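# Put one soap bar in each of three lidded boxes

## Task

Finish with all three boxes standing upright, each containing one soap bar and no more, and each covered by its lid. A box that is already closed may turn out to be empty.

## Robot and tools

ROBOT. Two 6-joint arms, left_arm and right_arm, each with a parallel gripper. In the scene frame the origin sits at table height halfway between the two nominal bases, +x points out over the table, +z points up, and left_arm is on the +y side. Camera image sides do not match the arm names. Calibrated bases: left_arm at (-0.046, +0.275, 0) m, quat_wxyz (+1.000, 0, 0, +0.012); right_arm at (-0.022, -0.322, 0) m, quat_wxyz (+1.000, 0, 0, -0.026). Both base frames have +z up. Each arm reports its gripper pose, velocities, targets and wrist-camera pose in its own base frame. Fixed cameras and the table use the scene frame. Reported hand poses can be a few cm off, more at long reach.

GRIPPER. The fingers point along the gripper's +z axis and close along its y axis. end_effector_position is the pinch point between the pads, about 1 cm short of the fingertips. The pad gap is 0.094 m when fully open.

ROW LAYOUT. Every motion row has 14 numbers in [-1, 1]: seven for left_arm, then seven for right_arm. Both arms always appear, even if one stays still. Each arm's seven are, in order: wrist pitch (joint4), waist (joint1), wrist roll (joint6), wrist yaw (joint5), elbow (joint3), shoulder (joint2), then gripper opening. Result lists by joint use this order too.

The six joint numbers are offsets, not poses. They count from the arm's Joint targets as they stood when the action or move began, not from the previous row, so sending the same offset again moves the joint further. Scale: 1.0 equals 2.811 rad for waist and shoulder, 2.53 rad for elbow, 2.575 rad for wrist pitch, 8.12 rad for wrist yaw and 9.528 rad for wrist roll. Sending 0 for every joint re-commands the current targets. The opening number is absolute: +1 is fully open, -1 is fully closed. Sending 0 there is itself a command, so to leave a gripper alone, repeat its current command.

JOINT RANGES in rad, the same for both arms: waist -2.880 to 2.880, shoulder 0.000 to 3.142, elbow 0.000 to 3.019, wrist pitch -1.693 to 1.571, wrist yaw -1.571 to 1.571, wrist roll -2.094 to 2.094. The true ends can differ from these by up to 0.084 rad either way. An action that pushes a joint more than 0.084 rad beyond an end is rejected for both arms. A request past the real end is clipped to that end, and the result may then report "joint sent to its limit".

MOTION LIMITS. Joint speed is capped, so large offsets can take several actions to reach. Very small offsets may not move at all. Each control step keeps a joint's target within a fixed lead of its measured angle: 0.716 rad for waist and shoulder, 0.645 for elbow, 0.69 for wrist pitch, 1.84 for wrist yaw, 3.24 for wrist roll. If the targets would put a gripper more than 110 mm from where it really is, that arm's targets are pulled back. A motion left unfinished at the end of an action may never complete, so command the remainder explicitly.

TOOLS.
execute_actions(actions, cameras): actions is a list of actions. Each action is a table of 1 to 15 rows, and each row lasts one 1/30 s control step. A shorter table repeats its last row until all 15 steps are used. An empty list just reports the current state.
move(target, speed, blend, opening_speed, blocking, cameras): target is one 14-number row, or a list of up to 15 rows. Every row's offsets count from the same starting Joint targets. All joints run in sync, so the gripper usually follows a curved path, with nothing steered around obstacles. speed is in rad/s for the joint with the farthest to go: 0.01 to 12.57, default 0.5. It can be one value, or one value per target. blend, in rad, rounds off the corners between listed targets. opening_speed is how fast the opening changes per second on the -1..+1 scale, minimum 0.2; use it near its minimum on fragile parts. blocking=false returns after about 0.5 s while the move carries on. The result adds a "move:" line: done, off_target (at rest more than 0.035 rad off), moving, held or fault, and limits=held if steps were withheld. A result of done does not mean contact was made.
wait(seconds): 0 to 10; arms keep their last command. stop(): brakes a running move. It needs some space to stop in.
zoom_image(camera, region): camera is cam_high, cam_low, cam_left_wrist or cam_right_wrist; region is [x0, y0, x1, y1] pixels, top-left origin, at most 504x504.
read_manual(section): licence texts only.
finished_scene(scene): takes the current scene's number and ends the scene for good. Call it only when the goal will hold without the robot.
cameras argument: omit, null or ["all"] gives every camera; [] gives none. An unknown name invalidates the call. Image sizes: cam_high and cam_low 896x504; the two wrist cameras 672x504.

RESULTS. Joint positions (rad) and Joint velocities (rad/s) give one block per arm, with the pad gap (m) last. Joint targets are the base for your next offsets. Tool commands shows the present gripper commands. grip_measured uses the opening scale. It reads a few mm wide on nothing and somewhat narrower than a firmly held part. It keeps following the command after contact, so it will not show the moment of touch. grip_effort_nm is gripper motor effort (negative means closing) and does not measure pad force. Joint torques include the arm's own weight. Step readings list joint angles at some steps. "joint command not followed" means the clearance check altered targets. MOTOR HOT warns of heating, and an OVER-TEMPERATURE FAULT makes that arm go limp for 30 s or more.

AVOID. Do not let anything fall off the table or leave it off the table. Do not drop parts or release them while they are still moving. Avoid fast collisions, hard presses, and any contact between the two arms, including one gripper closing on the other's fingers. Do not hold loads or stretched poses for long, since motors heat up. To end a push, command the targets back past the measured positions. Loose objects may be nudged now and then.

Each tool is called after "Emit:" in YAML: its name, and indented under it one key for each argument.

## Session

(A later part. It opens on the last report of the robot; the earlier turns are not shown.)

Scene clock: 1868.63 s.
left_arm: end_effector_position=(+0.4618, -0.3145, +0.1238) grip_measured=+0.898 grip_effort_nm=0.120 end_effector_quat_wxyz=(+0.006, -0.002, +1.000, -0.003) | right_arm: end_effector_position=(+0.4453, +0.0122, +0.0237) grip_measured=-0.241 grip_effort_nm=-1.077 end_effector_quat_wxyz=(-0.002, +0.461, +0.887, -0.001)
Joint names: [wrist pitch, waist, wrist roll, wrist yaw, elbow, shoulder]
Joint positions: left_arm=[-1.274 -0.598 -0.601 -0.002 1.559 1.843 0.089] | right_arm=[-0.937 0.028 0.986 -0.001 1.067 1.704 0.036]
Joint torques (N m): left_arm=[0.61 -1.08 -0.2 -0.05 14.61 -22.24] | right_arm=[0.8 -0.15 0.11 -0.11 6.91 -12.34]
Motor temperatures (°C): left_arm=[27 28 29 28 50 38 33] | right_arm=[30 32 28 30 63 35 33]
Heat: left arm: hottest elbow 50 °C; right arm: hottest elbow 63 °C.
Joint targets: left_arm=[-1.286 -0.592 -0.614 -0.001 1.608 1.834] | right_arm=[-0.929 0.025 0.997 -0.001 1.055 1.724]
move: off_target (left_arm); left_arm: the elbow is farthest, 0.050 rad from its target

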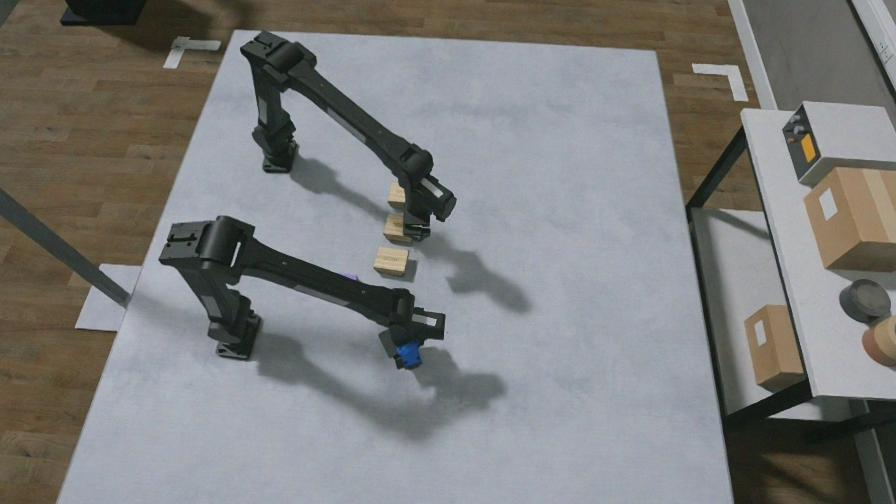

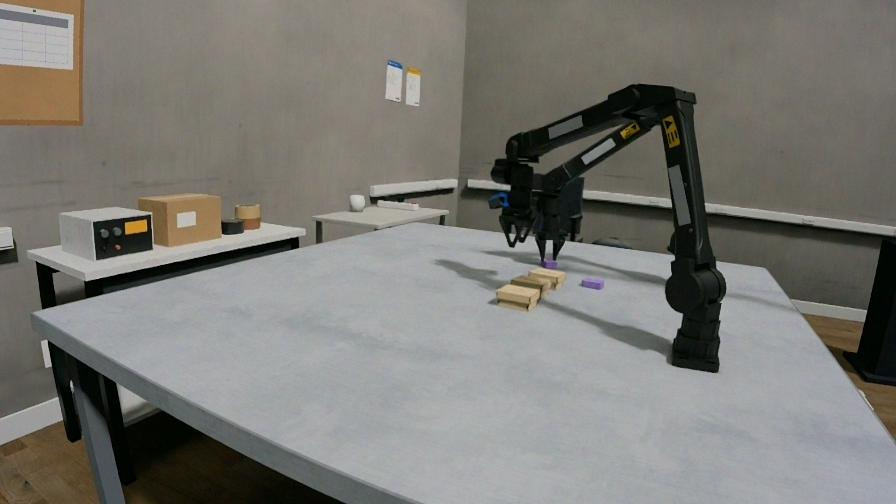

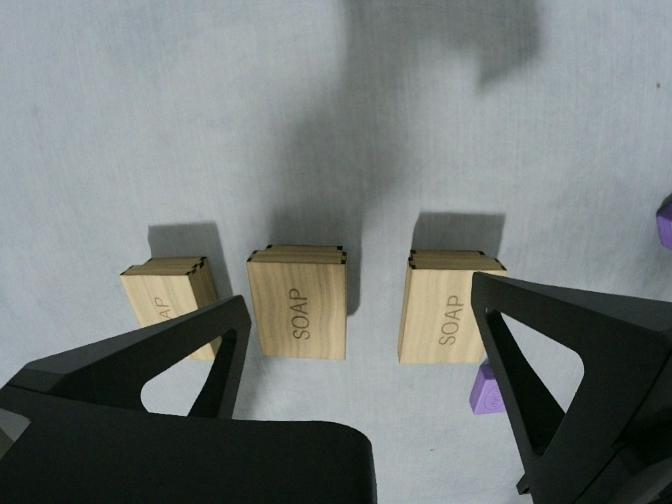

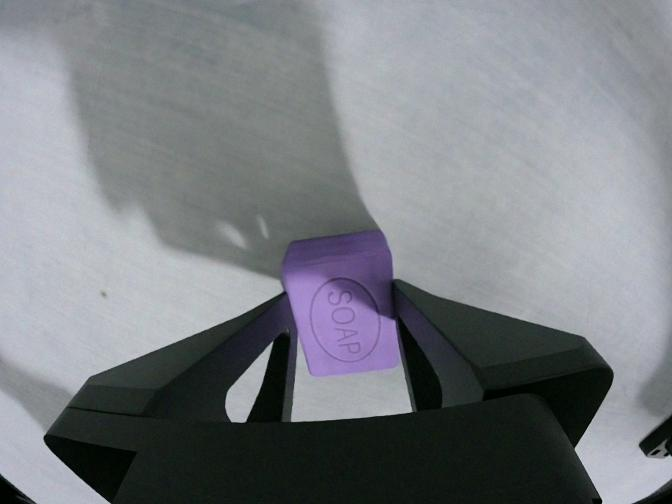

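Emit:
move:
  target:
    - [0,0,0,0,0,0,0.9,0,0,0,0,0,0,0.1]
    - [0,0.1,0,0,0,0,0.9,-0.125,0,0,0,0.0908,-0.0614,0.1]
  speed: 0.3
  opening_speed: 0.4

Emit:
zoom_image:
  camera: "cam_low"
  region: [480, 230, 620, 330]

Emit:
zoom_image:
  camera: "cam_high"
  region: [320, 150, 460, 310]

Scene clock: 1880.97 s.
left_arm: end_effector_position=(+0.5320, -0.1707, +0.1238) grip_measured=+0.898 grip_effort_nm=0.120 end_effector_quat_wxyz=(+0.006, -0.145, +0.989, -0.002) | right_arm: end_effector_position=(+0.4471, +0.0122, +0.1423) grip_measured=+0.098 grip_effort_nm=0.042 end_effector_quat_wxyz=(+0.001, +0.461, +0.887, +0.001)
Joint names: [wrist pitch, waist, wrist roll, wrist yaw, elbow, shoulder]
Joint positions: left_arm=[-1.274 -0.31 -0.601 -0.002 1.559 1.843 0.089] | right_arm=[-1.242 0.028 0.986 -0.001 1.232 1.557 0.052]
Joint torques (N m): left_arm=[0.61 -1.55 -0.2 -0.05 14.64 -22.3] | right_arm=[0.06 -0.21 0.11 -0.11 13.72 -13.92]
Motor temperatures (°C): left_arm=[27 28 29 28 52 40 32] | right_arm=[30 32 28 30 59 35 33]
Heat: left arm: hottest elbow 52 °C; right arm: hottest elbow 59 °C.
Joint targets: left_arm=[-1.286 -0.311 -0.614 -0.001 1.608 1.834] | right_arm=[-1.250 0.025 0.997 -0.001 1.285 1.551]
move: off_target (left_arm, right_arm); left_arm: the elbow is farthest, 0.049 rad from its target; right_arm: the elbow is farthest, 0.053 rad from its target

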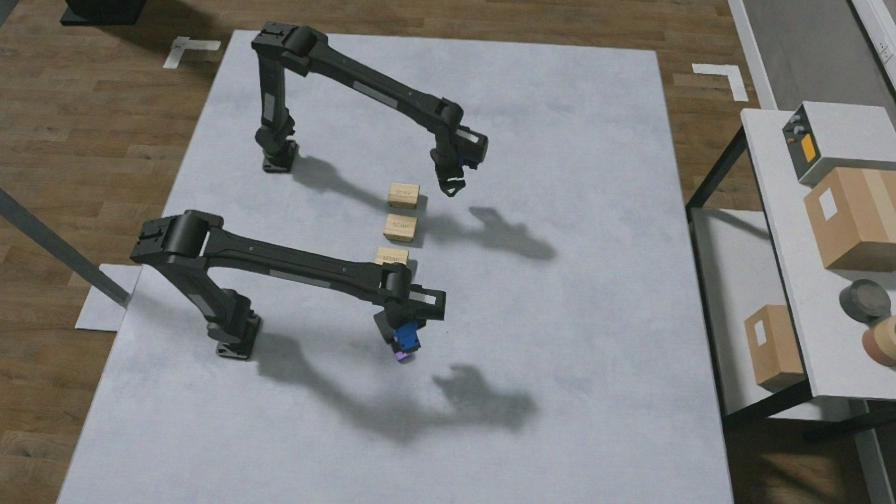

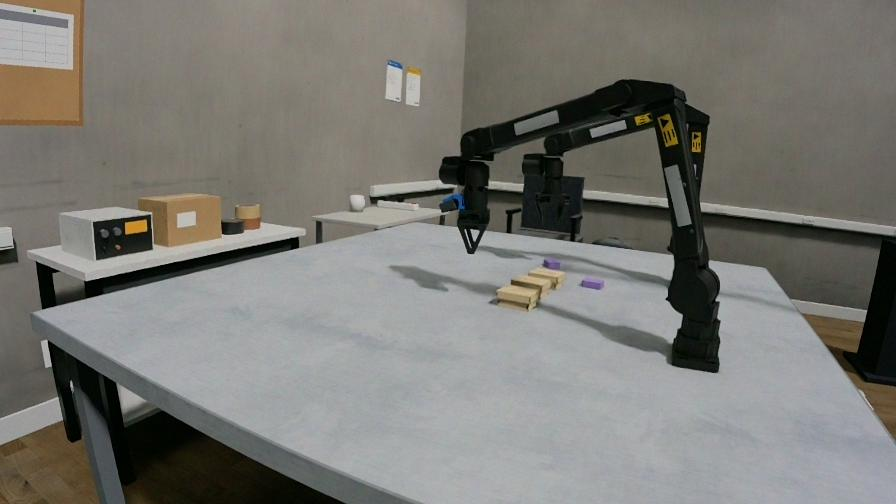

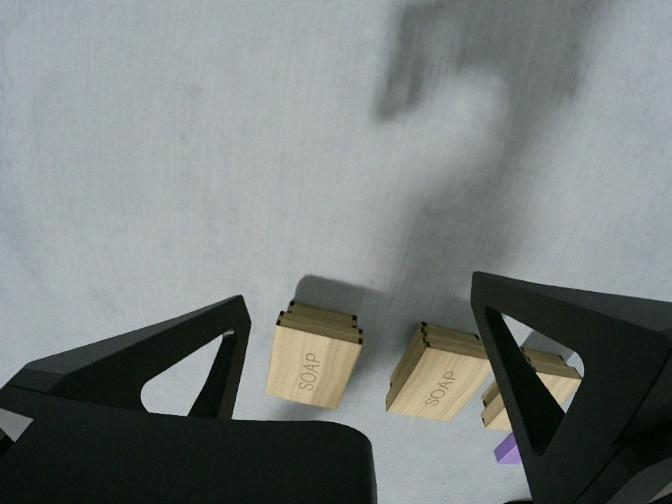

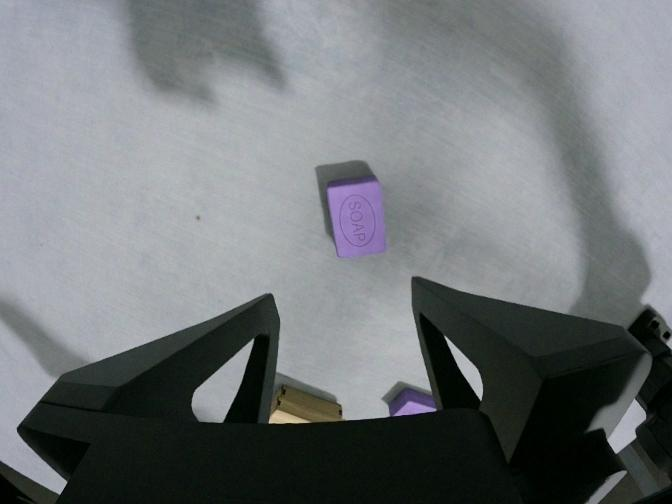

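Scaled by 3.600 from the camera's 896x504 image, which has a finer 1280x720 frame.

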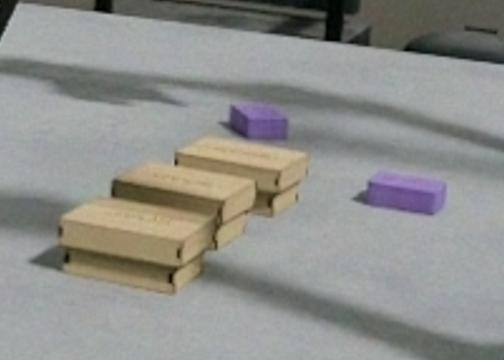

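Scaled by 3.150 from the camera's 896x504 image, which has a finer 1280x720 frame.

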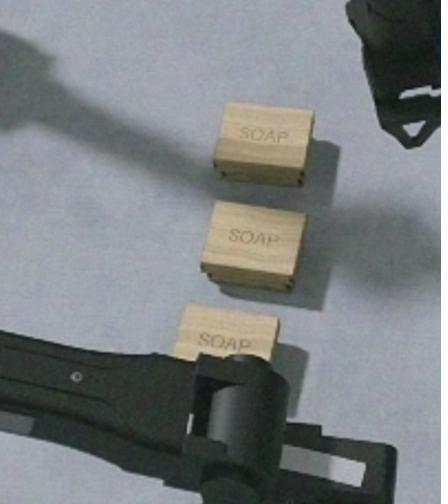

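Emit:
finished_scene:
  scene: 1

The scene is finished: the task was done.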